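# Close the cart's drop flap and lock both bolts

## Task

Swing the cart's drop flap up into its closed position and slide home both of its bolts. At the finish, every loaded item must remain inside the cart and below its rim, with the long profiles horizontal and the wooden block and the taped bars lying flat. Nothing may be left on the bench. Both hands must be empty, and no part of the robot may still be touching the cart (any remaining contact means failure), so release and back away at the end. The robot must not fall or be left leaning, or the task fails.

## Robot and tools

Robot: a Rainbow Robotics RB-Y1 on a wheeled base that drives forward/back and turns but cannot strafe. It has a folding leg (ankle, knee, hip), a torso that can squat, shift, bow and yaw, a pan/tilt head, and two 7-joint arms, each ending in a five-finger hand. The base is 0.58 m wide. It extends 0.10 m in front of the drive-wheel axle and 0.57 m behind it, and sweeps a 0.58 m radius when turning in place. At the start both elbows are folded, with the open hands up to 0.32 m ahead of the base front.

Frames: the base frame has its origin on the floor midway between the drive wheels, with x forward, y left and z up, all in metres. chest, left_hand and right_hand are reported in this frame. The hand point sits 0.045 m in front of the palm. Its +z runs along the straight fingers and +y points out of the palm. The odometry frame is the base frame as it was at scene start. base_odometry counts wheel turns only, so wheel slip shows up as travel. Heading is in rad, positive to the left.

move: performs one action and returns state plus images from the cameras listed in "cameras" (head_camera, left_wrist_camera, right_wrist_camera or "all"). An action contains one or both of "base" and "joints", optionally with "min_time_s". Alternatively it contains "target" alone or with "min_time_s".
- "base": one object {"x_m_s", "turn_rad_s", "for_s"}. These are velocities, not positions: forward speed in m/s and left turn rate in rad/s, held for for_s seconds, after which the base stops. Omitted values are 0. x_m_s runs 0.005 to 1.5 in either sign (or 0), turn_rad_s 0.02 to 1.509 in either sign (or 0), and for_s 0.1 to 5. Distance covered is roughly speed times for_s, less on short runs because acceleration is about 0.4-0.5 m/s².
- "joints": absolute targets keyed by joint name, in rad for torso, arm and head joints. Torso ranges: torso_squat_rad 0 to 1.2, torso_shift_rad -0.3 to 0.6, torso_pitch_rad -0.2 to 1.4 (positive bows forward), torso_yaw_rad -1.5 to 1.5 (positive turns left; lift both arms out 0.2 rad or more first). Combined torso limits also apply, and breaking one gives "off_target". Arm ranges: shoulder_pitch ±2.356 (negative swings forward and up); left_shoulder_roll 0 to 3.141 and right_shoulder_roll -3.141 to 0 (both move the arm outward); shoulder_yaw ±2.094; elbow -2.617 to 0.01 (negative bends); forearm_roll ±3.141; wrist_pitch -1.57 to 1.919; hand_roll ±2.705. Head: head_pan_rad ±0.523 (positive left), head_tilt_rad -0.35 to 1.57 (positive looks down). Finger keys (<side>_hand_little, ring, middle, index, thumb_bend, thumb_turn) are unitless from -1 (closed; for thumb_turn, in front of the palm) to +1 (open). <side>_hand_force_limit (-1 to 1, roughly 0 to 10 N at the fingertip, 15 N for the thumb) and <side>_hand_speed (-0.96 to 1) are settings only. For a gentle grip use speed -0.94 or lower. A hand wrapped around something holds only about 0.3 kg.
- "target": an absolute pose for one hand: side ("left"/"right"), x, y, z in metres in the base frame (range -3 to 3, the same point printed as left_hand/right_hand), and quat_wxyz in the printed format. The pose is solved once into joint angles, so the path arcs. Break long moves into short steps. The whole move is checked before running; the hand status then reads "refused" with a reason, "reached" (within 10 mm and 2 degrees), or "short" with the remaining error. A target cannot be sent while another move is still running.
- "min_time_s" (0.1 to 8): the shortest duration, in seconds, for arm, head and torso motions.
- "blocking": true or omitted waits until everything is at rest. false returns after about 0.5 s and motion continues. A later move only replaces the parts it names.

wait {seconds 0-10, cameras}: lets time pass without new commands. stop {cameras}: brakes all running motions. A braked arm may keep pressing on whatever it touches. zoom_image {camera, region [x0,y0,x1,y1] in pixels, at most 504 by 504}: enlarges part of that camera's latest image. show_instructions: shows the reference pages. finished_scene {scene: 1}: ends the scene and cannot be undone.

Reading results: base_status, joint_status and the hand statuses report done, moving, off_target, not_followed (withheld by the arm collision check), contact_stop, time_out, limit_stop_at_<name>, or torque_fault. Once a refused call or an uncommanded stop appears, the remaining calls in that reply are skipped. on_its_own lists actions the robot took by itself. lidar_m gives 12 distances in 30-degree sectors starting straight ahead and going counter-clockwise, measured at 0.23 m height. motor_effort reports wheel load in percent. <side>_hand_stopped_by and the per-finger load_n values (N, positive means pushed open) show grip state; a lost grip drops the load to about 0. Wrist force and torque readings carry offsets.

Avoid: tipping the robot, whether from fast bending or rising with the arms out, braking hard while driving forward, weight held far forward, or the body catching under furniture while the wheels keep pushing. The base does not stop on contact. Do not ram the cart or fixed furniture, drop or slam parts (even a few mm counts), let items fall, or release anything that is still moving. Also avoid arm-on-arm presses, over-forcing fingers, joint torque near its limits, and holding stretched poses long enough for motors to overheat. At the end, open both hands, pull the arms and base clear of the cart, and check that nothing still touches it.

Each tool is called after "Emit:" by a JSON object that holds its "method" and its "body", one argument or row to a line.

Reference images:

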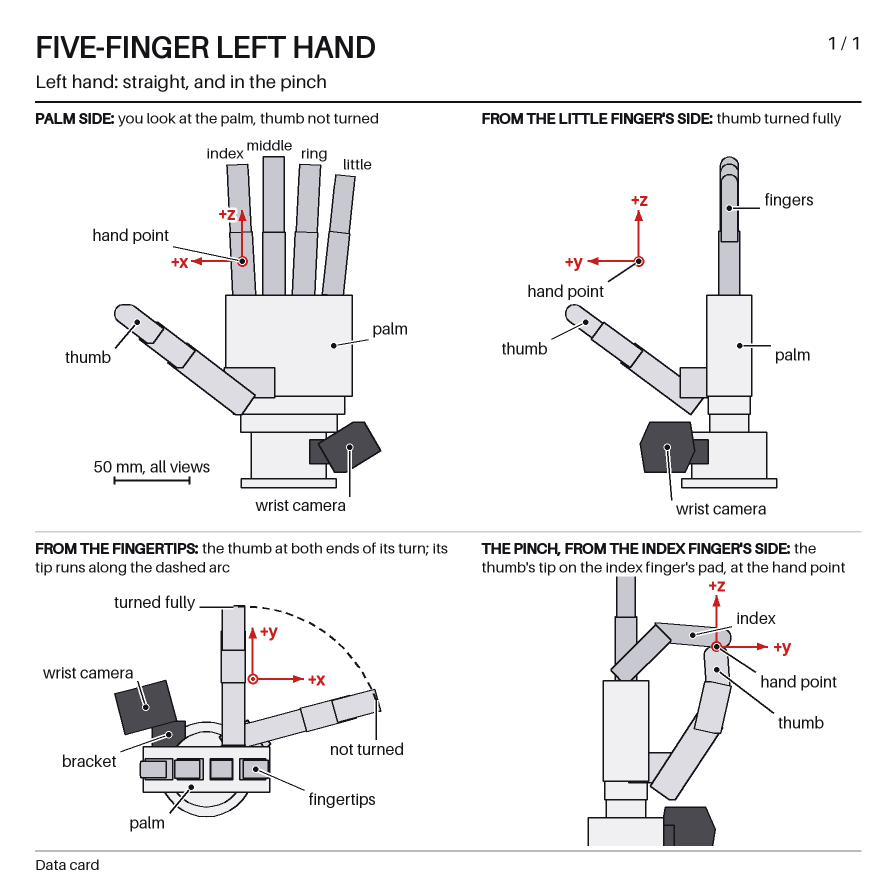

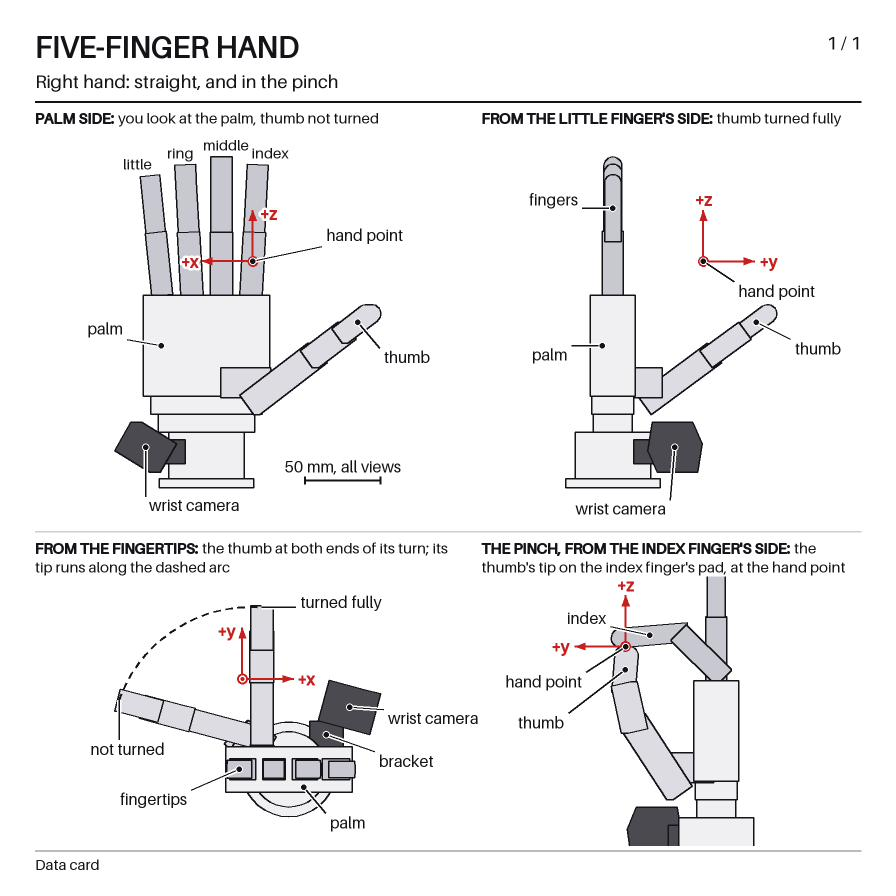

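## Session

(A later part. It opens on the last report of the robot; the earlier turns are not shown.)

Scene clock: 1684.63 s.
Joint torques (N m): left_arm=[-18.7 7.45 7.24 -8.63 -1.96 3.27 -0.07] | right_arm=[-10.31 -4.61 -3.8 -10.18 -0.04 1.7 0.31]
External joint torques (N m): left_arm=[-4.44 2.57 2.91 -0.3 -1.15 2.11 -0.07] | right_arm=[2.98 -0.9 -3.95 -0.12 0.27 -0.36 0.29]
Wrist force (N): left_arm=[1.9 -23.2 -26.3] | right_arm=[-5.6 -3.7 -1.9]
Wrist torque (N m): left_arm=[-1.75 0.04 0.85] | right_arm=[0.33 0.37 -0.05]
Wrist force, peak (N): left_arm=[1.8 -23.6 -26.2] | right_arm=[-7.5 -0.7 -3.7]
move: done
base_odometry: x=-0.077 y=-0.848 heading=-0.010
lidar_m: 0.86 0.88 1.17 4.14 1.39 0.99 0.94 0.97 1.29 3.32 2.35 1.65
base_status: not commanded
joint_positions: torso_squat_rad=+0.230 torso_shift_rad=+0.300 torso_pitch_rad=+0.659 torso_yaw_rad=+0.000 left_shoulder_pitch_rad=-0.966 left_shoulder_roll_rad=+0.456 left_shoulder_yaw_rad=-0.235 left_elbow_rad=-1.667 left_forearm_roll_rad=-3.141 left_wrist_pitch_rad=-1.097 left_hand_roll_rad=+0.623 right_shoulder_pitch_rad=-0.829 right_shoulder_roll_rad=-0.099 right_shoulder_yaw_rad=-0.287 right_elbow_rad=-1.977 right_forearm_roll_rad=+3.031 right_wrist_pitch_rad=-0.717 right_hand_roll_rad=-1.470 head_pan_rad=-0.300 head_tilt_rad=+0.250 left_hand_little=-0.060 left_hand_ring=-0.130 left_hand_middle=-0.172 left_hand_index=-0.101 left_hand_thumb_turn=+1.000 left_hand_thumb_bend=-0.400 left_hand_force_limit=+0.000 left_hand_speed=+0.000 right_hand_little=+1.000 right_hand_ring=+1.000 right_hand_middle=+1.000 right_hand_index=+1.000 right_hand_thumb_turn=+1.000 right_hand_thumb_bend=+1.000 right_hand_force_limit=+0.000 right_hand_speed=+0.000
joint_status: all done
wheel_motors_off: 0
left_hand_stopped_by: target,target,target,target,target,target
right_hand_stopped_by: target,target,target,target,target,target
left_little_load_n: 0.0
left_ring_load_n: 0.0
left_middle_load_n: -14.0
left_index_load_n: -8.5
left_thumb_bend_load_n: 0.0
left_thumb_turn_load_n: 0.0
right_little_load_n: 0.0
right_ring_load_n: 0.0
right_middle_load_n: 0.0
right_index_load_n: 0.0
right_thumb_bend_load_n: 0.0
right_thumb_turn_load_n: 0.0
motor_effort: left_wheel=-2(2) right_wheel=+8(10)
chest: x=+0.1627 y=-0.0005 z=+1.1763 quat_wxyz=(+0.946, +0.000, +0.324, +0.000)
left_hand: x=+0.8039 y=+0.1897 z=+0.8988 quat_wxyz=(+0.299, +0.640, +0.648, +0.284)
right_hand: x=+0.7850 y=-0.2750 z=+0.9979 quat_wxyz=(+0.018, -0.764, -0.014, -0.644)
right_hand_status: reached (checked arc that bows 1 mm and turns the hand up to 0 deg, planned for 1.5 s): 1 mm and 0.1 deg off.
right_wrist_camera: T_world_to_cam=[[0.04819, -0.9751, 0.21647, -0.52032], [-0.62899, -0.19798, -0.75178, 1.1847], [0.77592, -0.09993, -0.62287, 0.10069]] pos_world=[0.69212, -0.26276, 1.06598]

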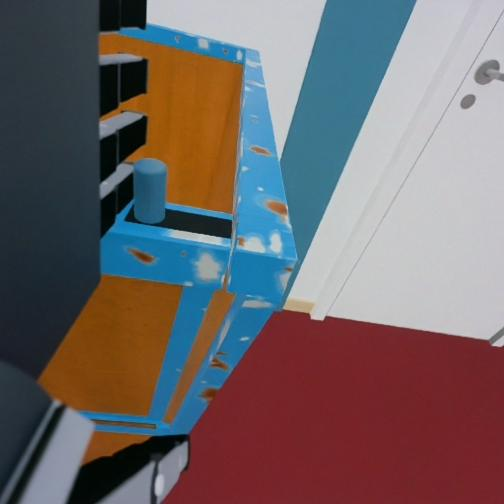

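Emit:
{"method": "move", "body": {
  "target": {"side":"right","x":0.785,"y":-0.290,"z":0.997,"quat_wxyz":[0.018,-0.765,-0.014,-0.644]},
  "min_time_s": 1.5,
  "cameras": ["right_wrist_camera"]
}}

Emit:
{"method": "zoom_image", "body": {
  "camera": "right_wrist_camera",
  "region": [90, 120, 310, 340]
}}

Scene clock: 1689.00 s.
Joint torques (N m): left_arm=[-18.44 7.68 6.81 -8.37 -2.02 3.3 0.04] | right_arm=[-9.89 -6.44 -4.01 -9.49 0.14 1.9 0.1]
External joint torques (N m): left_arm=[-4.18 2.81 2.48 -0.03 -1.22 2.15 0.04] | right_arm=[3.2 -1.91 -3.69 0.56 0.45 -0.16 0.08]
Wrist force (N): left_arm=[1.9 -23.5 -26.6] | right_arm=[-6.2 -3.1 -1.6]
Wrist torque (N m): left_arm=[-1.78 0.05 0.85] | right_arm=[0.42 0.37 -0.04]
Wrist force, peak (N): left_arm=[1.8 -23.7 -26.8] | right_arm=[-9.1 -3.6 -2.8]
move: done
base_odometry: x=-0.077 y=-0.848 heading=-0.010
lidar_m: 0.86 0.89 1.17 4.14 1.38 0.98 0.93 0.96 1.29 3.33 2.35 1.66
base_status: not commanded
joint_positions: torso_squat_rad=+0.230 torso_shift_rad=+0.300 torso_pitch_rad=+0.659 torso_yaw_rad=+0.000 left_shoulder_pitch_rad=-0.966 left_shoulder_roll_rad=+0.456 left_shoulder_yaw_rad=-0.235 left_elbow_rad=-1.667 left_forearm_roll_rad=-3.141 left_wrist_pitch_rad=-1.097 left_hand_roll_rad=+0.623 right_shoulder_pitch_rad=-0.819 right_shoulder_roll_rad=-0.139 right_shoulder_yaw_rad=-0.304 right_elbow_rad=-1.974 right_forearm_roll_rad=+2.984 right_wrist_pitch_rad=-0.716 right_hand_roll_rad=-1.468 head_pan_rad=-0.300 head_tilt_rad=+0.250 left_hand_little=-0.060 left_hand_ring=-0.130 left_hand_middle=-0.172 left_hand_index=-0.101 left_hand_thumb_turn=+1.000 left_hand_thumb_bend=-0.400 left_hand_force_limit=+0.000 left_hand_speed=+0.000 right_hand_little=+1.000 right_hand_ring=+1.000 right_hand_middle=+1.000 right_hand_index=+1.000 right_hand_thumb_turn=+1.000 right_hand_thumb_bend=+1.000 right_hand_force_limit=+0.000 right_hand_speed=+0.000
joint_status: all done
wheel_motors_off: 0
left_hand_stopped_by: target,target,target,target,target,target
right_hand_stopped_by: target,target,target,target,target,target
left_little_load_n: 0.0
left_ring_load_n: 0.0
left_middle_load_n: -14.0
left_index_load_n: -8.5
left_thumb_bend_load_n: 0.0
left_thumb_turn_load_n: 0.0
right_little_load_n: 0.0
right_ring_load_n: 0.0
right_middle_load_n: 0.0
right_index_load_n: 0.0
right_thumb_bend_load_n: 0.0
right_thumb_turn_load_n: 0.0
motor_effort: left_wheel=-2(2) right_wheel=+9(10)
chest: x=+0.1627 y=-0.0005 z=+1.1762 quat_wxyz=(+0.946, +0.000, +0.324, +0.000)
left_hand: x=+0.8039 y=+0.1897 z=+0.8987 quat_wxyz=(+0.299, +0.640, +0.648, +0.284)
right_hand: x=+0.7850 y=-0.2890 z=+0.9979 quat_wxyz=(+0.018, -0.765, -0.014, -0.644)
right_hand_status: reached (checked arc that bows 1 mm and turns the hand up to 0 deg, planned for 1.5 s): 1 mm and 0.1 deg off.
right_wrist_camera: T_world_to_cam=[[0.04795, -0.97512, 0.21644, -0.53368], [-0.62913, -0.19779, -0.75171, 1.18196], [0.77582, -0.10013, -0.62296, 0.09949]] pos_world=[0.69201, -0.27665, 1.06598]

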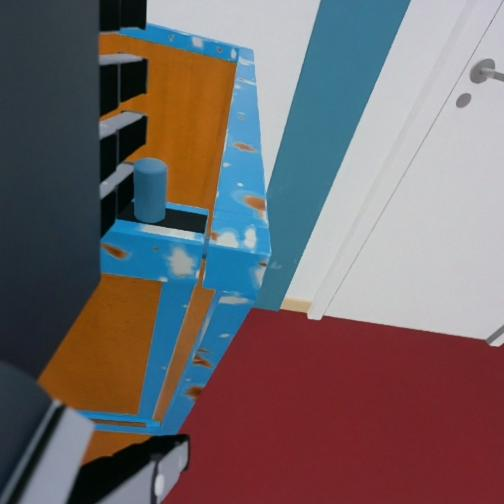

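Scaled by 2.291 from the camera's image (finer frame: 720x720).

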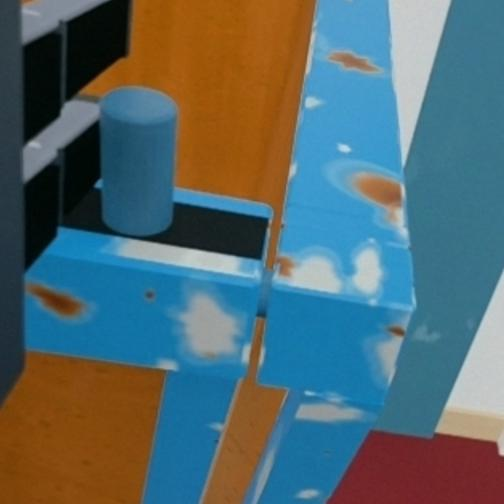

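Emit:
{"method": "move", "body": {
  "target": {"side":"right","x":0.785,"y":-0.304,"z":0.997,"quat_wxyz":[0.018,-0.765,-0.014,-0.644]},
  "min_time_s": 1.5,
  "cameras": ["right_wrist_camera"]
}}

Emit:
{"method": "zoom_image", "body": {
  "camera": "right_wrist_camera",
  "region": [90, 120, 310, 340]
}}

Scene clock: 1693.03 s.
Joint torques (N m): left_arm=[-18.87 7.78 7.04 -8.32 -1.87 3.28 0.04] | right_arm=[-9.95 -6.65 -4.27 -9.28 0.04 1.97 0.3]
External joint torques (N m): left_arm=[-4.61 2.9 2.72 0.01 -1.07 2.13 0.04] | right_arm=[2.93 -1.28 -3.46 0.75 0.36 -0.09 0.28]
Wrist force (N): left_arm=[1.7 -23.7 -26.8] | right_arm=[-6.6 -3.5 -1.7]
Wrist torque (N m): left_arm=[-1.77 0.06 0.85] | right_arm=[0.35 0.37 -0.07]
Wrist force, peak (N): left_arm=[1.9 -23.6 -26.9] | right_arm=[-9.2 -3.6 -2.5]
move: done
base_odometry: x=-0.077 y=-0.848 heading=-0.010
lidar_m: 0.86 0.89 1.18 4.15 1.39 0.99 0.93 0.97 1.30 3.33 2.35 1.66
base_status: not commanded
joint_positions: torso_squat_rad=+0.230 torso_shift_rad=+0.300 torso_pitch_rad=+0.659 torso_yaw_rad=+0.000 left_shoulder_pitch_rad=-0.966 left_shoulder_roll_rad=+0.456 left_shoulder_yaw_rad=-0.235 left_elbow_rad=-1.667 left_forearm_roll_rad=-3.141 left_wrist_pitch_rad=-1.097 left_hand_roll_rad=+0.623 right_shoulder_pitch_rad=-0.808 right_shoulder_roll_rad=-0.180 right_shoulder_yaw_rad=-0.320 right_elbow_rad=-1.969 right_forearm_roll_rad=+2.936 right_wrist_pitch_rad=-0.713 right_hand_roll_rad=-1.466 head_pan_rad=-0.300 head_tilt_rad=+0.250 left_hand_little=-0.060 left_hand_ring=-0.130 left_hand_middle=-0.172 left_hand_index=-0.101 left_hand_thumb_turn=+1.000 left_hand_thumb_bend=-0.400 left_hand_force_limit=+0.000 left_hand_speed=+0.000 right_hand_little=+1.000 right_hand_ring=+1.000 right_hand_middle=+1.000 right_hand_index=+1.000 right_hand_thumb_turn=+1.000 right_hand_thumb_bend=+1.000 right_hand_force_limit=+0.000 right_hand_speed=+0.000
joint_status: all done
wheel_motors_off: 0
left_hand_stopped_by: target,target,target,target,target,target
right_hand_stopped_by: target,target,target,target,target,target
left_little_load_n: 0.0
left_ring_load_n: 0.0
left_middle_load_n: -14.0
left_index_load_n: -8.5
left_thumb_bend_load_n: 0.0
left_thumb_turn_load_n: 0.0
right_little_load_n: 0.0
right_ring_load_n: 0.0
right_middle_load_n: 0.0
right_index_load_n: 0.0
right_thumb_bend_load_n: 0.0
right_thumb_turn_load_n: 0.0
motor_effort: left_wheel=-2(2) right_wheel=+8(10)
chest: x=+0.1627 y=-0.0005 z=+1.1762 quat_wxyz=(+0.946, +0.000, +0.324, +0.000)
left_hand: x=+0.8039 y=+0.1897 z=+0.8987 quat_wxyz=(+0.299, +0.640, +0.648, +0.284)
right_hand: x=+0.7849 y=-0.3030 z=+0.9979 quat_wxyz=(+0.018, -0.765, -0.014, -0.644)
right_hand_status: reached (checked arc that bows 1 mm and turns the hand up to 0 deg, planned for 1.5 s): 1 mm and 0.1 deg off.
right_wrist_camera: T_world_to_cam=[[0.04782, -0.97513, 0.21641, -0.54723], [-0.62926, -0.19767, -0.75164, 1.17931], [0.77572, -0.10023, -0.62307, 0.0983]] pos_world=[0.69201, -0.29065, 1.06609]

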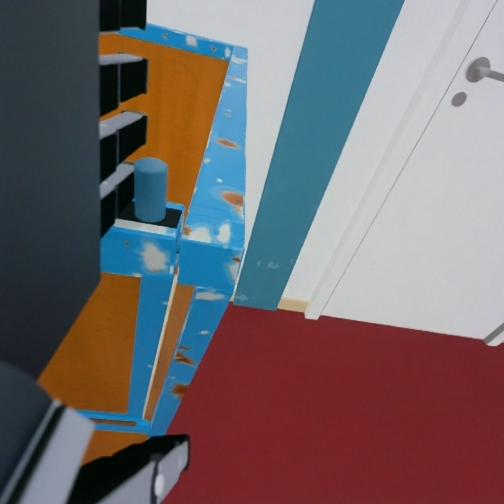

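Scaled by 2.291 from the camera's image (finer frame: 720x720).

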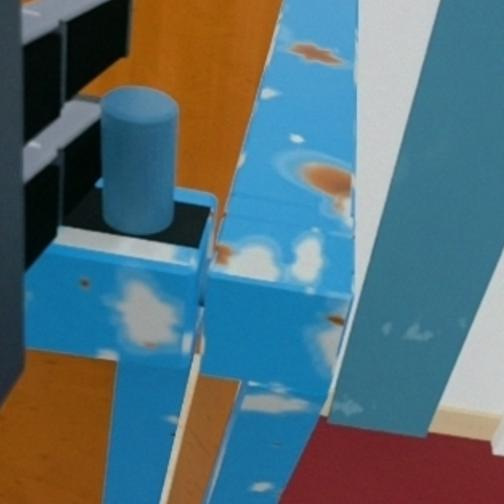

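Emit:
{"method": "move", "body": {
  "target": {"side":"right","x":0.785,"y":-0.317,"z":0.997,"quat_wxyz":[0.018,-0.765,-0.014,-0.644]},
  "min_time_s": 1.2,
  "cameras": ["head_camera","right_wrist_camera"]
}}

Emit:
{"method": "zoom_image", "body": {
  "camera": "right_wrist_camera",
  "region": [90, 120, 310, 340]
}}

Scene clock: 1707.90 s.
Joint torques (N m): left_arm=[-18.3 9.26 10.98 -6.5 -3.13 1.92 0.26] | right_arm=[-7.95 -11.27 -12.89 -9.09 2.81 2.7 0.7]
External joint torques (N m): left_arm=[-4.04 4.41 6.66 1.84 -2.33 0.76 0.26] | right_arm=[4.76 -5.17 -11.63 0.91 3.13 0.64 0.68]
Wrist force (N): left_arm=[-7.5 -23.0 -23.9] | right_arm=[-8.1 -16.9 -1.6]
Wrist torque (N m): left_arm=[-1.79 -0.06 0.88] | right_arm=[0.88 0.25 -0.13]
Wrist force, peak (N): left_arm=[1.6 -23.7 -26.9] | right_arm=[-9.2 -17.4 -2.0]
move: done
base_odometry: x=-0.077 y=-0.848 heading=-0.010
lidar_m: 0.85 0.88 1.18 4.15 1.39 0.99 0.94 0.96 1.30 3.33 2.34 0.89
base_status: not commanded
joint_positions: torso_squat_rad=+0.230 torso_shift_rad=+0.300 torso_pitch_rad=+0.659 torso_yaw_rad=+0.000 left_shoulder_pitch_rad=-0.966 left_shoulder_roll_rad=+0.456 left_shoulder_yaw_rad=-0.236 left_elbow_rad=-1.667 left_forearm_roll_rad=-3.140 left_wrist_pitch_rad=-1.097 left_hand_roll_rad=+0.623 right_shoulder_pitch_rad=-0.797 right_shoulder_roll_rad=-0.218 right_shoulder_yaw_rad=-0.334 right_elbow_rad=-1.961 right_forearm_roll_rad=+2.890 right_wrist_pitch_rad=-0.709 right_hand_roll_rad=-1.464 head_pan_rad=-0.300 head_tilt_rad=+0.250 left_hand_little=-0.060 left_hand_ring=-0.130 left_hand_middle=-0.172 left_hand_index=-0.101 left_hand_thumb_turn=+1.000 left_hand_thumb_bend=-0.400 left_hand_force_limit=+0.000 left_hand_speed=+0.000 right_hand_little=+1.000 right_hand_ring=+1.000 right_hand_middle=+1.000 right_hand_index=+1.000 right_hand_thumb_turn=+1.000 right_hand_thumb_bend=+1.000 right_hand_force_limit=+0.000 right_hand_speed=+0.000
joint_status: all done
wheel_motors_off: 0
left_hand_stopped_by: target,target,target,target,target,target
right_hand_stopped_by: target,target,target,target,target,target
left_little_load_n: 0.0
left_ring_load_n: 0.0
left_middle_load_n: -12.5
left_index_load_n: -7.5
left_thumb_bend_load_n: 0.0
left_thumb_turn_load_n: 0.0
right_little_load_n: 0.0
right_ring_load_n: 0.0
right_middle_load_n: 0.0
right_index_load_n: 1.0
right_thumb_bend_load_n: 0.0
right_thumb_turn_load_n: 0.0
motor_effort: left_wheel=-2(2) right_wheel=+7(10)
chest: x=+0.1627 y=-0.0004 z=+1.1762 quat_wxyz=(+0.946, +0.000, +0.324, +0.000)
left_hand: x=+0.8038 y=+0.1890 z=+0.8988 quat_wxyz=(+0.300, +0.641, +0.648, +0.283)
right_hand: x=+0.7852 y=-0.3144 z=+0.9976 quat_wxyz=(+0.019, -0.765, -0.014, -0.644)
right_hand_status: reached (checked arc that bows 1 mm and turns the hand up to 0 deg, planned for 1.2 s): 3 mm and 0.1 deg off.
head_camera: T_world_to_cam=[[-0.24769, -0.95612, 0.15645, -0.13591], [-0.77268, 0.09753, -0.62726, 1.12852], [0.58447, -0.27625, -0.76294, 0.77643]] pos_world=[0.38453, -0.02553, 1.3215]
right_wrist_camera: T_world_to_cam=[[0.0506, -0.97533, 0.21487, -0.55894], [-0.62901, -0.19824, -0.7517, 1.17668], [0.77575, -0.09712, -0.62352, 0.09811]] pos_world=[0.69231, -0.30236, 1.06579]

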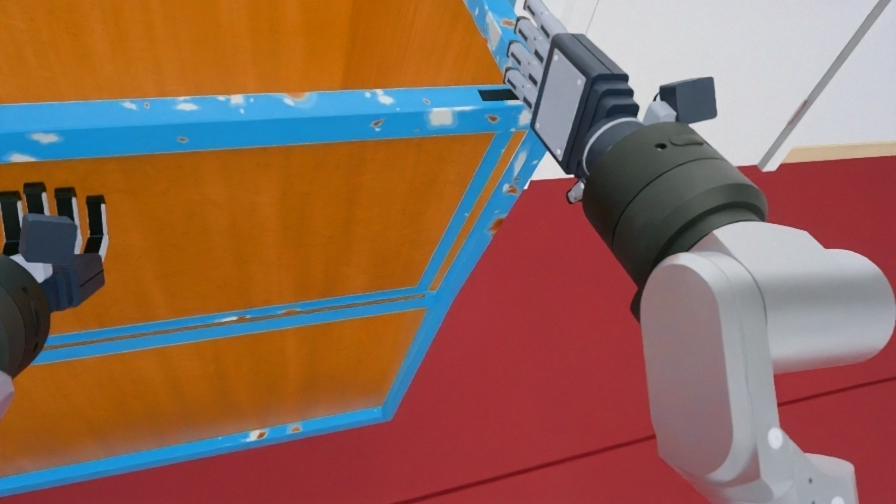

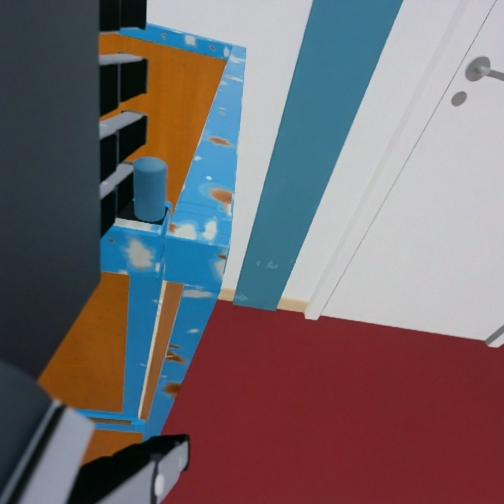

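Scaled by 2.291 from the camera's image (finer frame: 720x720).

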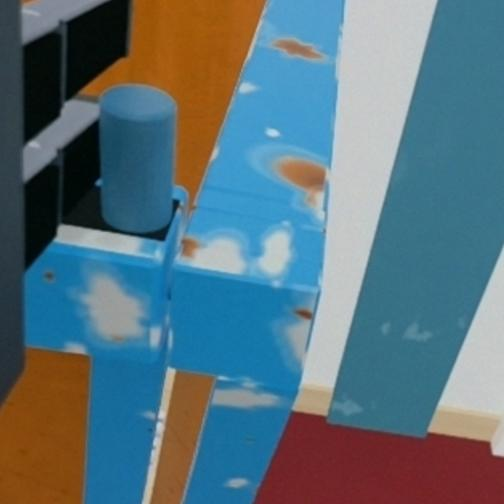

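Emit:
{"method": "zoom_image", "body": {
  "camera": "right_wrist_camera",
  "region": [100, 150, 200, 250]
}}

Scaled by 5.040 from the camera's image (finer frame: 720x720).

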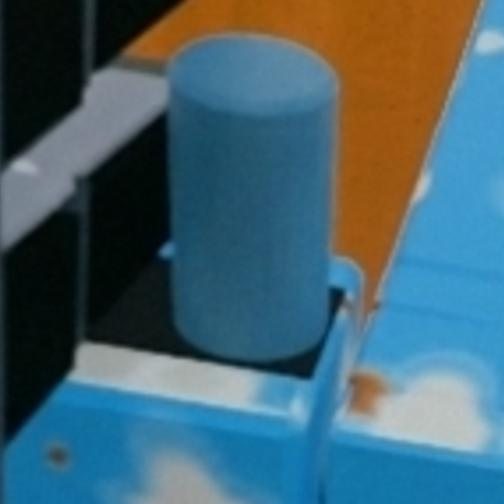

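Emit:
{"method": "move", "body": {
  "target": {"side":"right","x":0.785,"y":-0.323,"z":0.997,"quat_wxyz":[0.018,-0.765,-0.014,-0.644]},
  "min_time_s": 1.0,
  "cameras": ["right_wrist_camera"]
}}

Emit:
{"method": "zoom_image", "body": {
  "camera": "right_wrist_camera",
  "region": [100, 150, 200, 250]
}}

Scene clock: 1717.37 s.
Joint torques (N m): left_arm=[-17.82 10.81 12.9 -6.54 -4.04 1.65 0.45] | right_arm=[-6.68 -13.13 -15.69 -8.22 3.9 2.8 0.85]
External joint torques (N m): left_arm=[-3.55 5.96 8.58 1.8 -3.24 0.49 0.45] | right_arm=[5.93 -6.64 -14.2 1.76 4.22 0.74 0.82]
Wrist force (N): left_arm=[-10.0 -24.1 -19.0] | right_arm=[-6.8 -21.8 -4.1]
Wrist torque (N m): left_arm=[-1.70 -0.08 0.98] | right_arm=[1.24 0.30 -0.10]
Wrist force, peak (N): left_arm=[-7.8 -23.0 -24.2] | right_arm=[-8.3 -24.7 -3.4]
move: done
base_odometry: x=-0.077 y=-0.848 heading=-0.010
lidar_m: 0.86 0.88 1.17 4.15 1.38 0.99 0.94 0.97 1.30 3.34 2.34 0.88
base_status: not commanded
joint_positions: torso_squat_rad=+0.230 torso_shift_rad=+0.300 torso_pitch_rad=+0.660 torso_yaw_rad=+0.000 left_shoulder_pitch_rad=-0.967 left_shoulder_roll_rad=+0.455 left_shoulder_yaw_rad=-0.236 left_elbow_rad=-1.667 left_forearm_roll_rad=-3.140 left_wrist_pitch_rad=-1.096 left_hand_roll_rad=+0.623 right_shoulder_pitch_rad=-0.792 right_shoulder_roll_rad=-0.238 right_shoulder_yaw_rad=-0.340 right_elbow_rad=-1.956 right_forearm_roll_rad=+2.865 right_wrist_pitch_rad=-0.704 right_hand_roll_rad=-1.462 head_pan_rad=-0.300 head_tilt_rad=+0.250 left_hand_little=-0.060 left_hand_ring=-0.130 left_hand_middle=-0.172 left_hand_index=-0.101 left_hand_thumb_turn=+1.000 left_hand_thumb_bend=-0.400 left_hand_force_limit=+0.000 left_hand_speed=+0.000 right_hand_little=+1.000 right_hand_ring=+1.000 right_hand_middle=+1.000 right_hand_index=+1.000 right_hand_thumb_turn=+1.000 right_hand_thumb_bend=+1.000 right_hand_force_limit=+0.000 right_hand_speed=+0.000
joint_status: all done
wheel_motors_off: 0
left_hand_stopped_by: target,target,target,target,target,target
right_hand_stopped_by: target,target,target,target,target,target
left_little_load_n: 0.0
left_ring_load_n: 0.0
left_middle_load_n: -8.5
left_index_load_n: -5.0
left_thumb_bend_load_n: 0.0
left_thumb_turn_load_n: 0.0
right_little_load_n: 0.0
right_ring_load_n: 0.0
right_middle_load_n: 0.0
right_index_load_n: 1.0
right_thumb_bend_load_n: 0.0
right_thumb_turn_load_n: 0.0
motor_effort: left_wheel=-1(2) right_wheel=+8(10)
chest: x=+0.1628 y=-0.0003 z=+1.1762 quat_wxyz=(+0.946, +0.000, +0.324, +0.000)
left_hand: x=+0.8038 y=+0.1886 z=+0.8986 quat_wxyz=(+0.300, +0.641, +0.648, +0.283)
right_hand: x=+0.7855 y=-0.3199 z=+0.9974 quat_wxyz=(+0.020, -0.765, -0.015, -0.644)
right_hand_status: reached (checked arc that bows 1 mm and turns the hand up to 0 deg, planned for 1.0 s): 3 mm and 0.3 deg off.
right_wrist_camera: T_world_to_cam=[[0.05261, -0.97534, 0.21433, -0.56538], [-0.62835, -0.19914, -0.75201, 1.1751], [0.77615, -0.09512, -0.62333, 0.09741]] pos_world=[0.69251, -0.30816, 1.06559]

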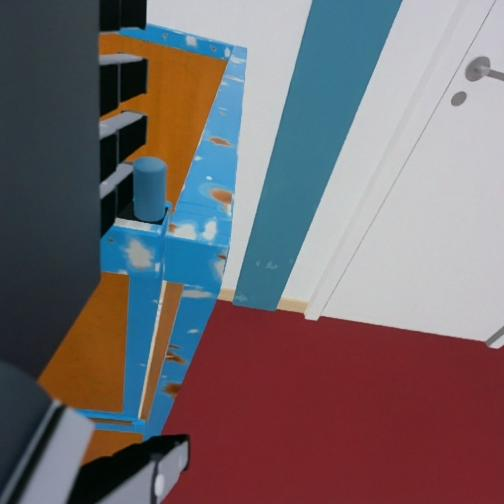

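Scaled by 5.040 from the camera's image (finer frame: 720x720).

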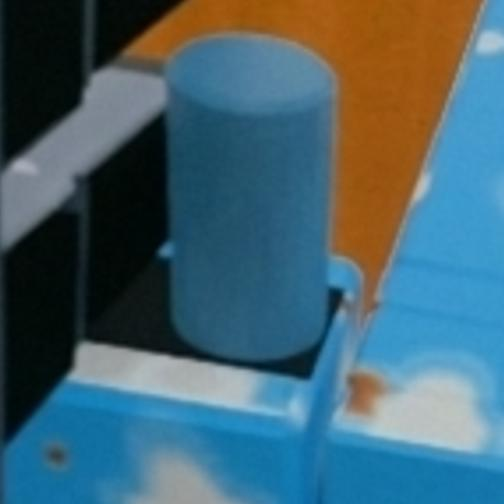

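Emit:
{"method": "move", "body": {
  "target": {"side":"right","x":0.785,"y":-0.300,"z":0.997,"quat_wxyz":[0.018,-0.765,-0.014,-0.644]},
  "min_time_s": 1.2,
  "cameras": ["right_wrist_camera"]
}}

Emit:
{"method": "zoom_image", "body": {
  "camera": "right_wrist_camera",
  "region": [100, 130, 240, 270]
}}

Scene clock: 1723.67 s.
Joint torques (N m): left_arm=[-17.91 10.44 11.84 -7.46 -3.33 2.57 0.34] | right_arm=[-14.96 -4.51 1.04 -10.52 -0.09 1.58 -0.43]
External joint torques (N m): left_arm=[-3.65 5.59 7.52 0.88 -2.53 1.42 0.34] | right_arm=[-2.09 0.8 1.86 -0.48 0.23 -0.48 -0.45]
Wrist force (N): left_arm=[-3.8 -23.7 -21.2] | right_arm=[-6.5 -0.7 -3.2]
Wrist torque (N m): left_arm=[-1.71 0.01 0.91] | right_arm=[0.35 0.27 -0.25]
Wrist force, peak (N): left_arm=[-10.2 -24.7 -18.9] | right_arm=[-7.6 -22.2 -4.2]
move: done
base_odometry: x=-0.077 y=-0.848 heading=-0.010
lidar_m: 0.86 0.87 1.17 4.13 1.38 0.98 0.93 0.97 1.30 3.33 2.35 0.88
base_status: not commanded
joint_positions: torso_squat_rad=+0.230 torso_shift_rad=+0.300 torso_pitch_rad=+0.660 torso_yaw_rad=+0.000 left_shoulder_pitch_rad=-0.967 left_shoulder_roll_rad=+0.455 left_shoulder_yaw_rad=-0.236 left_elbow_rad=-1.667 left_forearm_roll_rad=-3.140 left_wrist_pitch_rad=-1.097 left_hand_roll_rad=+0.623 right_shoulder_pitch_rad=-0.806 right_shoulder_roll_rad=-0.180 right_shoulder_yaw_rad=-0.317 right_elbow_rad=-1.970 right_forearm_roll_rad=+2.934 right_wrist_pitch_rad=-0.712 right_hand_roll_rad=-1.467 head_pan_rad=-0.300 head_tilt_rad=+0.250 left_hand_little=-0.060 left_hand_ring=-0.130 left_hand_middle=-0.172 left_hand_index=-0.101 left_hand_thumb_turn=+1.000 left_hand_thumb_bend=-0.400 left_hand_force_limit=+0.000 left_hand_speed=+0.000 right_hand_little=+1.000 right_hand_ring=+1.000 right_hand_middle=+1.000 right_hand_index=+1.000 right_hand_thumb_turn=+1.000 right_hand_thumb_bend=+1.000 right_hand_force_limit=+0.000 right_hand_speed=+0.000
joint_status: all done
wheel_motors_off: 0
left_hand_stopped_by: target,target,target,target,target,target
right_hand_stopped_by: target,target,target,target,target,target
left_little_load_n: 0.0
left_ring_load_n: 0.0
left_middle_load_n: -10.0
left_index_load_n: -6.0
left_thumb_bend_load_n: 0.0
left_thumb_turn_load_n: 0.0
right_little_load_n: 0.0
right_ring_load_n: 0.0
right_middle_load_n: 0.0
right_index_load_n: 0.0
right_thumb_bend_load_n: 0.0
right_thumb_turn_load_n: 0.0
motor_effort: left_wheel=-1(1) right_wheel=+8(10)
chest: x=+0.1628 y=-0.0005 z=+1.1762 quat_wxyz=(+0.946, +0.000, +0.324, +0.000)
left_hand: x=+0.8038 y=+0.1886 z=+0.8984 quat_wxyz=(+0.300, +0.641, +0.648, +0.283)
right_hand: x=+0.7850 y=-0.3009 z=+0.9977 quat_wxyz=(+0.019, -0.764, -0.015, -0.644)
right_hand_status: reached (checked arc that bows 1 mm and turns the hand up to 0 deg, planned for 1.2 s): 1 mm and 0.2 deg off.
right_wrist_camera: T_world_to_cam=[[0.0517, -0.97512, 0.21555, -0.54738], [-0.62816, -0.19955, -0.75206, 1.17855], [0.77636, -0.09652, -0.62285, 0.09867]] pos_world=[0.69201, -0.28906, 1.06578]

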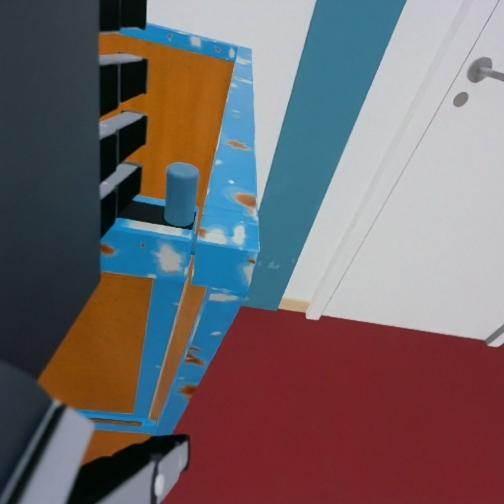

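Scaled by 3.600 from the camera's image (finer frame: 720x720).

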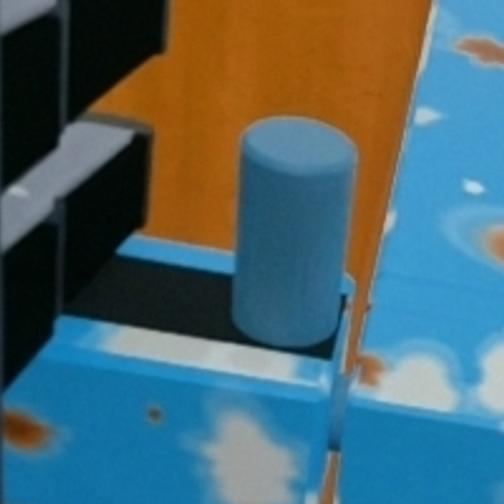

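Emit:
{"method": "move", "body": {
  "target": {"side":"right","x":0.78,"y":-0.29,"z":1.06,"quat_wxyz":[0.018,-0.765,-0.014,-0.644]},
  "min_time_s": 1.5
}}

Emit:
{"method": "move", "body": {
  "target": {"side":"right","x":0.62,"y":-0.30,"z":1.08,"quat_wxyz":[0.018,-0.765,-0.014,-0.644]},
  "min_time_s": 2.0,
  "cameras": ["head_camera"]
}}

Emit:
{"method": "zoom_image", "body": {
  "camera": "head_camera",
  "region": [400, 40, 600, 220]
}}

Scene clock: 1730.43 s.
Joint torques (N m): left_arm=[-18.17 10.58 11.65 -7.46 -3.39 2.5 0.38] | right_arm=[-15.01 -5.5 -1.94 -9.17 -0.24 1.48 -0.54]
External joint torques (N m): left_arm=[-3.91 5.73 7.33 0.88 -2.59 1.35 0.38] | right_arm=[-1.21 -0.26 -1.46 -0.14 0 -0.59 -0.56]
Wrist force (N): left_arm=[-3.4 -24.0 -20.9] | right_arm=[-7.3 -0.6 -3.6]
Wrist torque (N m): left_arm=[-1.72 -0.02 0.94] | right_arm=[0.34 0.40 -0.29]
Wrist force, peak (N): left_arm=[-3.7 -24.2 -21.1] | right_arm=[-7.5 -0.7 -3.3]
move: done
base_odometry: x=-0.077 y=-0.848 heading=-0.010
lidar_m: 0.85 0.89 1.18 4.13 1.39 0.99 0.94 0.97 1.30 3.34 2.34 0.88
base_status: not commanded
joint_positions: torso_squat_rad=+0.230 torso_shift_rad=+0.300 torso_pitch_rad=+0.660 torso_yaw_rad=+0.000 left_shoulder_pitch_rad=-0.967 left_shoulder_roll_rad=+0.455 left_shoulder_yaw_rad=-0.236 left_elbow_rad=-1.667 left_forearm_roll_rad=-3.140 left_wrist_pitch_rad=-1.097 left_hand_roll_rad=+0.623 right_shoulder_pitch_rad=-0.911 right_shoulder_roll_rad=-0.183 right_shoulder_yaw_rad=-0.325 right_elbow_rad=-2.116 right_forearm_roll_rad=+3.002 right_wrist_pitch_rad=-0.953 right_hand_roll_rad=-1.518 head_pan_rad=-0.300 head_tilt_rad=+0.250 left_hand_little=-0.060 left_hand_ring=-0.130 left_hand_middle=-0.172 left_hand_index=-0.101 left_hand_thumb_turn=+1.000 left_hand_thumb_bend=-0.400 left_hand_force_limit=+0.000 left_hand_speed=+0.000 right_hand_little=+1.000 right_hand_ring=+1.000 right_hand_middle=+1.000 right_hand_index=+1.000 right_hand_thumb_turn=+1.000 right_hand_thumb_bend=+1.000 right_hand_force_limit=+0.000 right_hand_speed=+0.000
joint_status: all done
wheel_motors_off: 0
left_hand_stopped_by: target,target,target,target,target,target
right_hand_stopped_by: target,target,target,target,target,target
left_little_load_n: 0.0
left_ring_load_n: 0.0
left_middle_load_n: -10.0
left_index_load_n: -6.0
left_thumb_bend_load_n: 0.0
left_thumb_turn_load_n: 0.0
right_little_load_n: 0.0
right_ring_load_n: 0.0
right_middle_load_n: 0.0
right_index_load_n: 0.0
right_thumb_bend_load_n: 0.0
right_thumb_turn_load_n: 0.0
motor_effort: left_wheel=-1(1) right_wheel=+9(10)
chest: x=+0.1628 y=-0.0005 z=+1.1762 quat_wxyz=(+0.946, +0.000, +0.324, +0.000)
left_hand: x=+0.8038 y=+0.1886 z=+0.8984 quat_wxyz=(+0.300, +0.641, +0.648, +0.283)
right_hand: x=+0.7796 y=-0.2901 z=+1.0598 quat_wxyz=(+0.018, -0.764, -0.014, -0.645)
right_hand_status: reached (checked arc that bows 3 mm and turns the hand up to 0 deg, planned for 1.5 s): 0 mm and 0.2 deg off.
pictures: none

Scene clock: 1732.77 s.
Joint torques (N m): left_arm=[-18.51 10.31 11.72 -8.1 -3.25 2.67 0.46] | right_arm=[0.92 -1.84 -0.7 -9.74 -0.52 1.74 0.05]
External joint torques (N m): left_arm=[-4.25 5.46 7.4 0.24 -2.45 1.52 0.46] | right_arm=[2.3 0.61 0.89 0.08 -0.24 -0.36 0.02]
Wrist force (N): left_arm=[-3.9 -23.5 -18.7] | right_arm=[-6.5 -0.6 -5.4]
Wrist torque (N m): left_arm=[-1.70 0.04 0.90] | right_arm=[0.51 0.34 -0.06]
Wrist force, peak (N): left_arm=[-3.8 -24.4 -21.1] | right_arm=[-7.6 -0.6 -4.4]
move: short
base_odometry: x=-0.077 y=-0.848 heading=-0.010
lidar_m: 0.86 0.89 1.17 4.14 1.39 0.99 0.93 0.97 1.30 3.33 2.34 0.89
base_status: not commanded
joint_positions: torso_squat_rad=+0.230 torso_shift_rad=+0.300 torso_pitch_rad=+0.660 torso_yaw_rad=+0.000 left_shoulder_pitch_rad=-0.966 left_shoulder_roll_rad=+0.455 left_shoulder_yaw_rad=-0.236 left_elbow_rad=-1.667 left_forearm_roll_rad=-3.140 left_wrist_pitch_rad=-1.097 left_hand_roll_rad=+0.623 right_shoulder_pitch_rad=-0.144 right_shoulder_roll_rad=-0.131 right_shoulder_yaw_rad=-0.235 right_elbow_rad=-2.617 right_forearm_roll_rad=+2.765 right_wrist_pitch_rad=-0.484 right_hand_roll_rad=-1.414 head_pan_rad=-0.300 head_tilt_rad=+0.250 left_hand_little=-0.060 left_hand_ring=-0.130 left_hand_middle=-0.172 left_hand_index=-0.101 left_hand_thumb_turn=+1.000 left_hand_thumb_bend=-0.400 left_hand_force_limit=+0.000 left_hand_speed=+0.000 right_hand_little=+1.000 right_hand_ring=+1.000 right_hand_middle=+1.000 right_hand_index=+1.000 right_hand_thumb_turn=+1.000 right_hand_thumb_bend=+1.000 right_hand_force_limit=+0.000 right_hand_speed=+0.000
joint_status: all done
wheel_motors_off: 0
left_hand_stopped_by: target,target,target,target,target,target
right_hand_stopped_by: target,target,target,target,target,target
left_little_load_n: 0.0
left_ring_load_n: 0.0
left_middle_load_n: -8.5
left_index_load_n: -4.5
left_thumb_bend_load_n: 0.0
left_thumb_turn_load_n: 0.0
right_little_load_n: 0.0
right_ring_load_n: 0.0
right_middle_load_n: -0.5
right_index_load_n: 0.0
right_thumb_bend_load_n: 0.0
right_thumb_turn_load_n: 0.0
motor_effort: left_wheel=-1(1) right_wheel=+8(10)
chest: x=+0.1629 y=-0.0005 z=+1.1762 quat_wxyz=(+0.946, +0.000, +0.324, +0.000)
left_hand: x=+0.8039 y=+0.1887 z=+0.8982 quat_wxyz=(+0.299, +0.641, +0.648, +0.283)
right_hand: x=+0.6207 y=-0.3004 z=+1.0794 quat_wxyz=(+0.019, -0.685, -0.041, -0.727)
right_hand_status: short (checked arc that bows 41 mm and turns the hand up to 13 deg, as near as the solve gets, planned for 2.0 s): 1 mm and 13.6 deg off. The place is met; only the turn is off.
head_camera: T_world_to_cam=[[-0.24794, -0.95604, 0.15655, -0.13598], [-0.77281, 0.09774, -0.62707, 1.12843], [0.5842, -0.27646, -0.76307, 0.77648]] pos_world=[0.38472, -0.02563, 1.3214]

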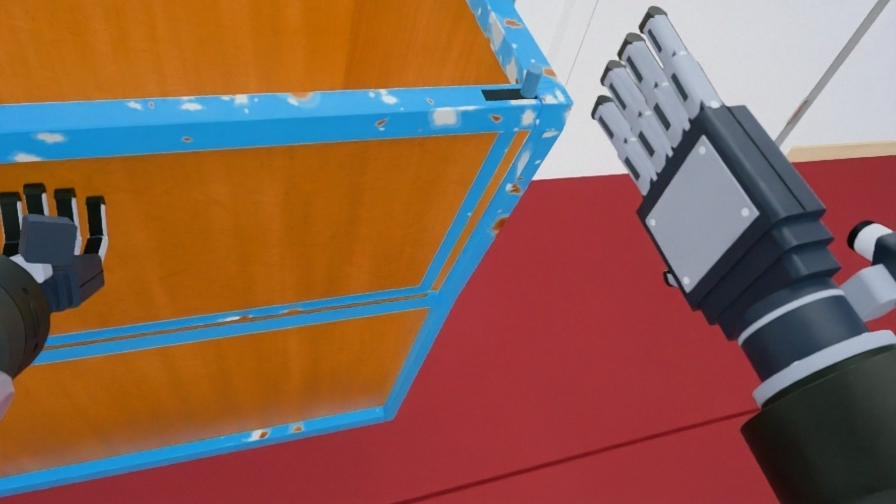

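Scaled by 2.520 from the camera's image (finer frame: 1280x720).

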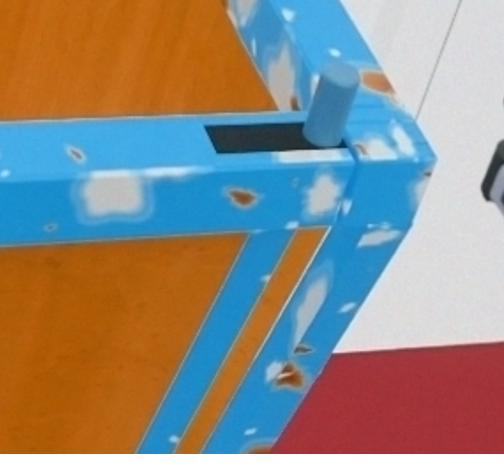

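Emit:
{"method": "move", "body": {
  "target": {"side":"left","x":0.792,"y":0.189,"z":0.897,"quat_wxyz":[0.300,0.640,0.648,0.285]},
  "min_time_s": 1.5,
  "cameras": ["head_camera"]
}}

Emit:
{"method": "zoom_image", "body": {
  "camera": "head_camera",
  "region": [400, 40, 600, 220]
}}

Scene clock: 1737.37 s.
Joint torques (N m): left_arm=[-12.47 6.11 4.56 -9.11 -1.08 0.96 0.38] | right_arm=[0.35 -1.94 0.02 -9.99 -0.49 1.89 0.26]
External joint torques (N m): left_arm=[1.23 1.11 -0.24 -0.98 -0.2 -0.14 0.38] | right_arm=[1.72 0.5 1.62 -0.17 -0.21 -0.21 0.24]
Wrist force (N): left_arm=[2.3 -9.6 -4.1] | right_arm=[-6.8 -1.1 -4.7]
Wrist torque (N m): left_arm=[-1.77 0.23 0.77] | right_arm=[0.36 0.34 -0.06]
Wrist force, peak (N): left_arm=[-3.9 -24.2 -18.6] | right_arm=[-7.4 -1.0 -5.2]
move: done
base_odometry: x=-0.077 y=-0.848 heading=-0.010
lidar_m: 0.86 0.88 1.17 4.14 1.38 0.99 0.93 0.97 1.30 3.32 2.35 0.88
base_status: not commanded
joint_positions: torso_squat_rad=+0.230 torso_shift_rad=+0.300 torso_pitch_rad=+0.660 torso_yaw_rad=+0.000 left_shoulder_pitch_rad=-0.939 left_shoulder_roll_rad=+0.502 left_shoulder_yaw_rad=-0.288 left_elbow_rad=-1.719 left_forearm_roll_rad=-3.141 left_wrist_pitch_rad=-1.109 left_hand_roll_rad=+0.692 right_shoulder_pitch_rad=-0.144 right_shoulder_roll_rad=-0.131 right_shoulder_yaw_rad=-0.235 right_elbow_rad=-2.617 right_forearm_roll_rad=+2.765 right_wrist_pitch_rad=-0.484 right_hand_roll_rad=-1.414 head_pan_rad=-0.300 head_tilt_rad=+0.250 left_hand_little=-0.060 left_hand_ring=-0.130 left_hand_middle=-0.170 left_hand_index=-0.100 left_hand_thumb_turn=+1.000 left_hand_thumb_bend=-0.400 left_hand_force_limit=+0.000 left_hand_speed=+0.000 right_hand_little=+1.000 right_hand_ring=+1.000 right_hand_middle=+1.000 right_hand_index=+1.000 right_hand_thumb_turn=+1.000 right_hand_thumb_bend=+1.000 right_hand_force_limit=+0.000 right_hand_speed=+0.000
joint_status: all done
wheel_motors_off: 0
left_hand_stopped_by: target,target,target,target,target,target
right_hand_stopped_by: target,target,target,target,target,target
left_little_load_n: 0.5
left_ring_load_n: 0.0
left_middle_load_n: 0.0
left_index_load_n: 0.5
left_thumb_bend_load_n: 0.0
left_thumb_turn_load_n: 0.0
right_little_load_n: 0.0
right_ring_load_n: 0.0
right_middle_load_n: 0.0
right_index_load_n: 0.0
right_thumb_bend_load_n: 0.0
right_thumb_turn_load_n: 0.0
motor_effort: left_wheel=-1(1) right_wheel=+8(10)
chest: x=+0.1631 y=-0.0005 z=+1.1761 quat_wxyz=(+0.946, +0.000, +0.324, +0.000)
left_hand: x=+0.7921 y=+0.1890 z=+0.8966 quat_wxyz=(+0.300, +0.640, +0.648, +0.284)
left_hand_status: reached (checked arc that bows 2 mm and turns the hand up to 0 deg, planned for 1.5 s): 0 mm and 0.2 deg off.
right_hand: x=+0.6208 y=-0.3004 z=+1.0793 quat_wxyz=(+0.019, -0.685, -0.041, -0.727)
head_camera: T_world_to_cam=[[-0.24797, -0.95603, 0.15656, -0.13592], [-0.77297, 0.09783, -0.62686, 1.12831], [0.58398, -0.27645, -0.76324, 0.7766]] pos_world=[0.38493, -0.02563, 1.3213]

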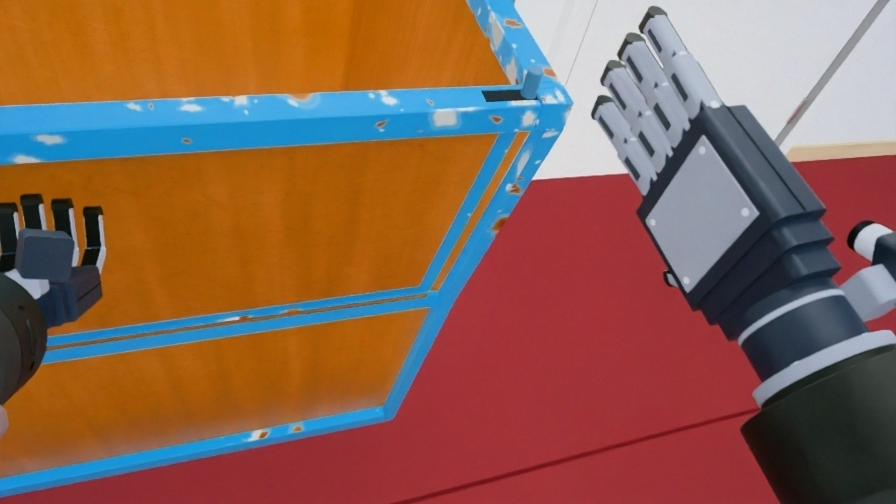

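Scaled by 2.520 from the camera's image (finer frame: 1280x720).

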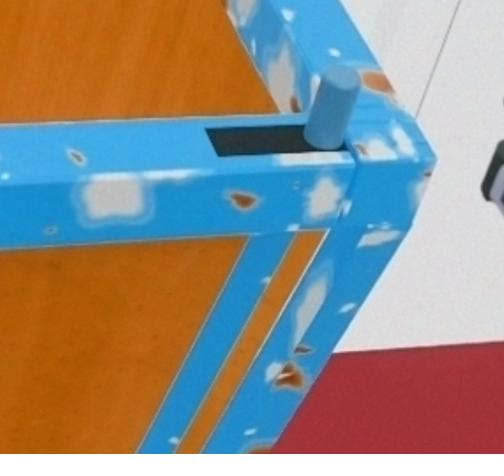

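Emit:
{"method": "move", "body": {
  "base": {"x_m_s":-0.15,"for_s":2.5},
  "joints": {"head_pan_rad":0.45,"head_tilt_rad":0.2},
  "cameras": ["head_camera","left_wrist_camera"]
}}

Scene clock: 1748.43 s.
Joint torques (N m): left_arm=[-13.47 5.21 5.58 -8.45 -0.89 1.15 0.3] | right_arm=[-1.34 -2.27 -0.8 -9.42 -0.12 1.85 0.19]
External joint torques (N m): left_arm=[0.22 0.21 0.78 -0.31 -0.01 0.05 0.3] | right_arm=[0.02 0.17 0.8 0.4 0.15 -0.25 0.17]
Wrist force (N): left_arm=[2.2 -9.7 -4.1] | right_arm=[-7.1 -0.9 -4.6]
Wrist torque (N m): left_arm=[-1.78 0.24 0.76] | right_arm=[0.40 0.41 -0.14]
Wrist force, peak (N): left_arm=[3.2 -15.6 -6.1] | right_arm=[-9.1 -1.0 -4.1]
move: done
base_odometry: x=-0.429 y=-0.845 heading=-0.011
lidar_m: 1.20 1.24 1.91 2.64 0.88 0.63 0.59 0.61 0.82 2.13 2.87 2.03
base_status: done (sent for 2.5 of 2.5 s)
joint_positions: torso_squat_rad=+0.230 torso_shift_rad=+0.300 torso_pitch_rad=+0.660 torso_yaw_rad=+0.000 left_shoulder_pitch_rad=-0.939 left_shoulder_roll_rad=+0.503 left_shoulder_yaw_rad=-0.288 left_elbow_rad=-1.719 left_forearm_roll_rad=-3.141 left_wrist_pitch_rad=-1.109 left_hand_roll_rad=+0.692 right_shoulder_pitch_rad=-0.143 right_shoulder_roll_rad=-0.131 right_shoulder_yaw_rad=-0.235 right_elbow_rad=-2.617 right_forearm_roll_rad=+2.765 right_wrist_pitch_rad=-0.484 right_hand_roll_rad=-1.414 head_pan_rad=+0.450 head_tilt_rad=+0.200 left_hand_little=-0.060 left_hand_ring=-0.130 left_hand_middle=-0.170 left_hand_index=-0.100 left_hand_thumb_turn=+1.000 left_hand_thumb_bend=-0.400 left_hand_force_limit=+0.000 left_hand_speed=+0.000 right_hand_little=+1.000 right_hand_ring=+1.000 right_hand_middle=+1.000 right_hand_index=+1.000 right_hand_thumb_turn=+1.000 right_hand_thumb_bend=+1.000 right_hand_force_limit=+0.000 right_hand_speed=+0.000
joint_status: all done
wheel_motors_off: 0
left_hand_stopped_by: target,target,target,target,target,target
right_hand_stopped_by: target,target,target,target,target,target
left_little_load_n: 0.0
left_ring_load_n: 0.0
left_middle_load_n: 0.0
left_index_load_n: 0.0
left_thumb_bend_load_n: 0.0
left_thumb_turn_load_n: 0.5
right_little_load_n: 0.0
right_ring_load_n: 0.0
right_middle_load_n: 0.0
right_index_load_n: 0.0
right_thumb_bend_load_n: 0.0
right_thumb_turn_load_n: 0.0
on_its_own: the wheels pushed hard for 0.4 s: something may have held the robot back, and base_odometry may count slip
motor_effort: left_wheel=-44(99) right_wheel=-41(94)
chest: x=+0.1632 y=-0.0005 z=+1.1760 quat_wxyz=(+0.946, +0.000, +0.324, +0.000)
left_hand: x=+0.7921 y=+0.1891 z=+0.8964 quat_wxyz=(+0.300, +0.640, +0.648, +0.284)
right_hand: x=+0.6209 y=-0.3004 z=+1.0790 quat_wxyz=(+0.019, -0.685, -0.041, -0.727)
head_camera: T_world_to_cam=[[0.32981, -0.89792, -0.2915, 0.28065], [-0.74949, -0.0613, -0.65917, 1.16381], [0.57401, 0.43588, -0.69319, 0.68744]] pos_world=[0.3851, 0.0237, 1.32549]
left_wrist_camera: T_world_to_cam=[[-0.61366, 0.24984, -0.749, 1.11432], [-0.19906, 0.86902, 0.45297, -0.4033], [0.76406, 0.42707, -0.48355, -0.13436]] pos_world=[0.70619, 0.12946, 0.95234]

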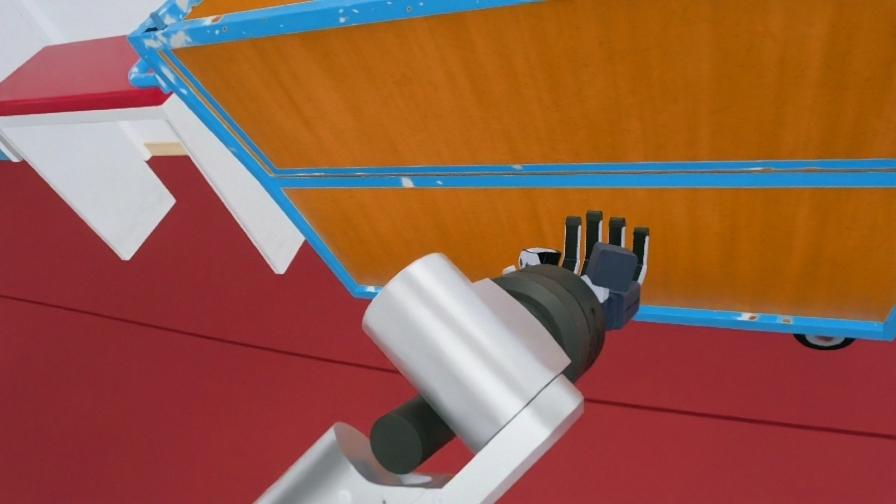

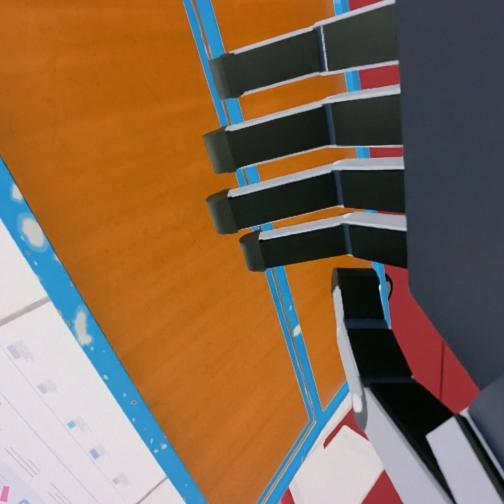

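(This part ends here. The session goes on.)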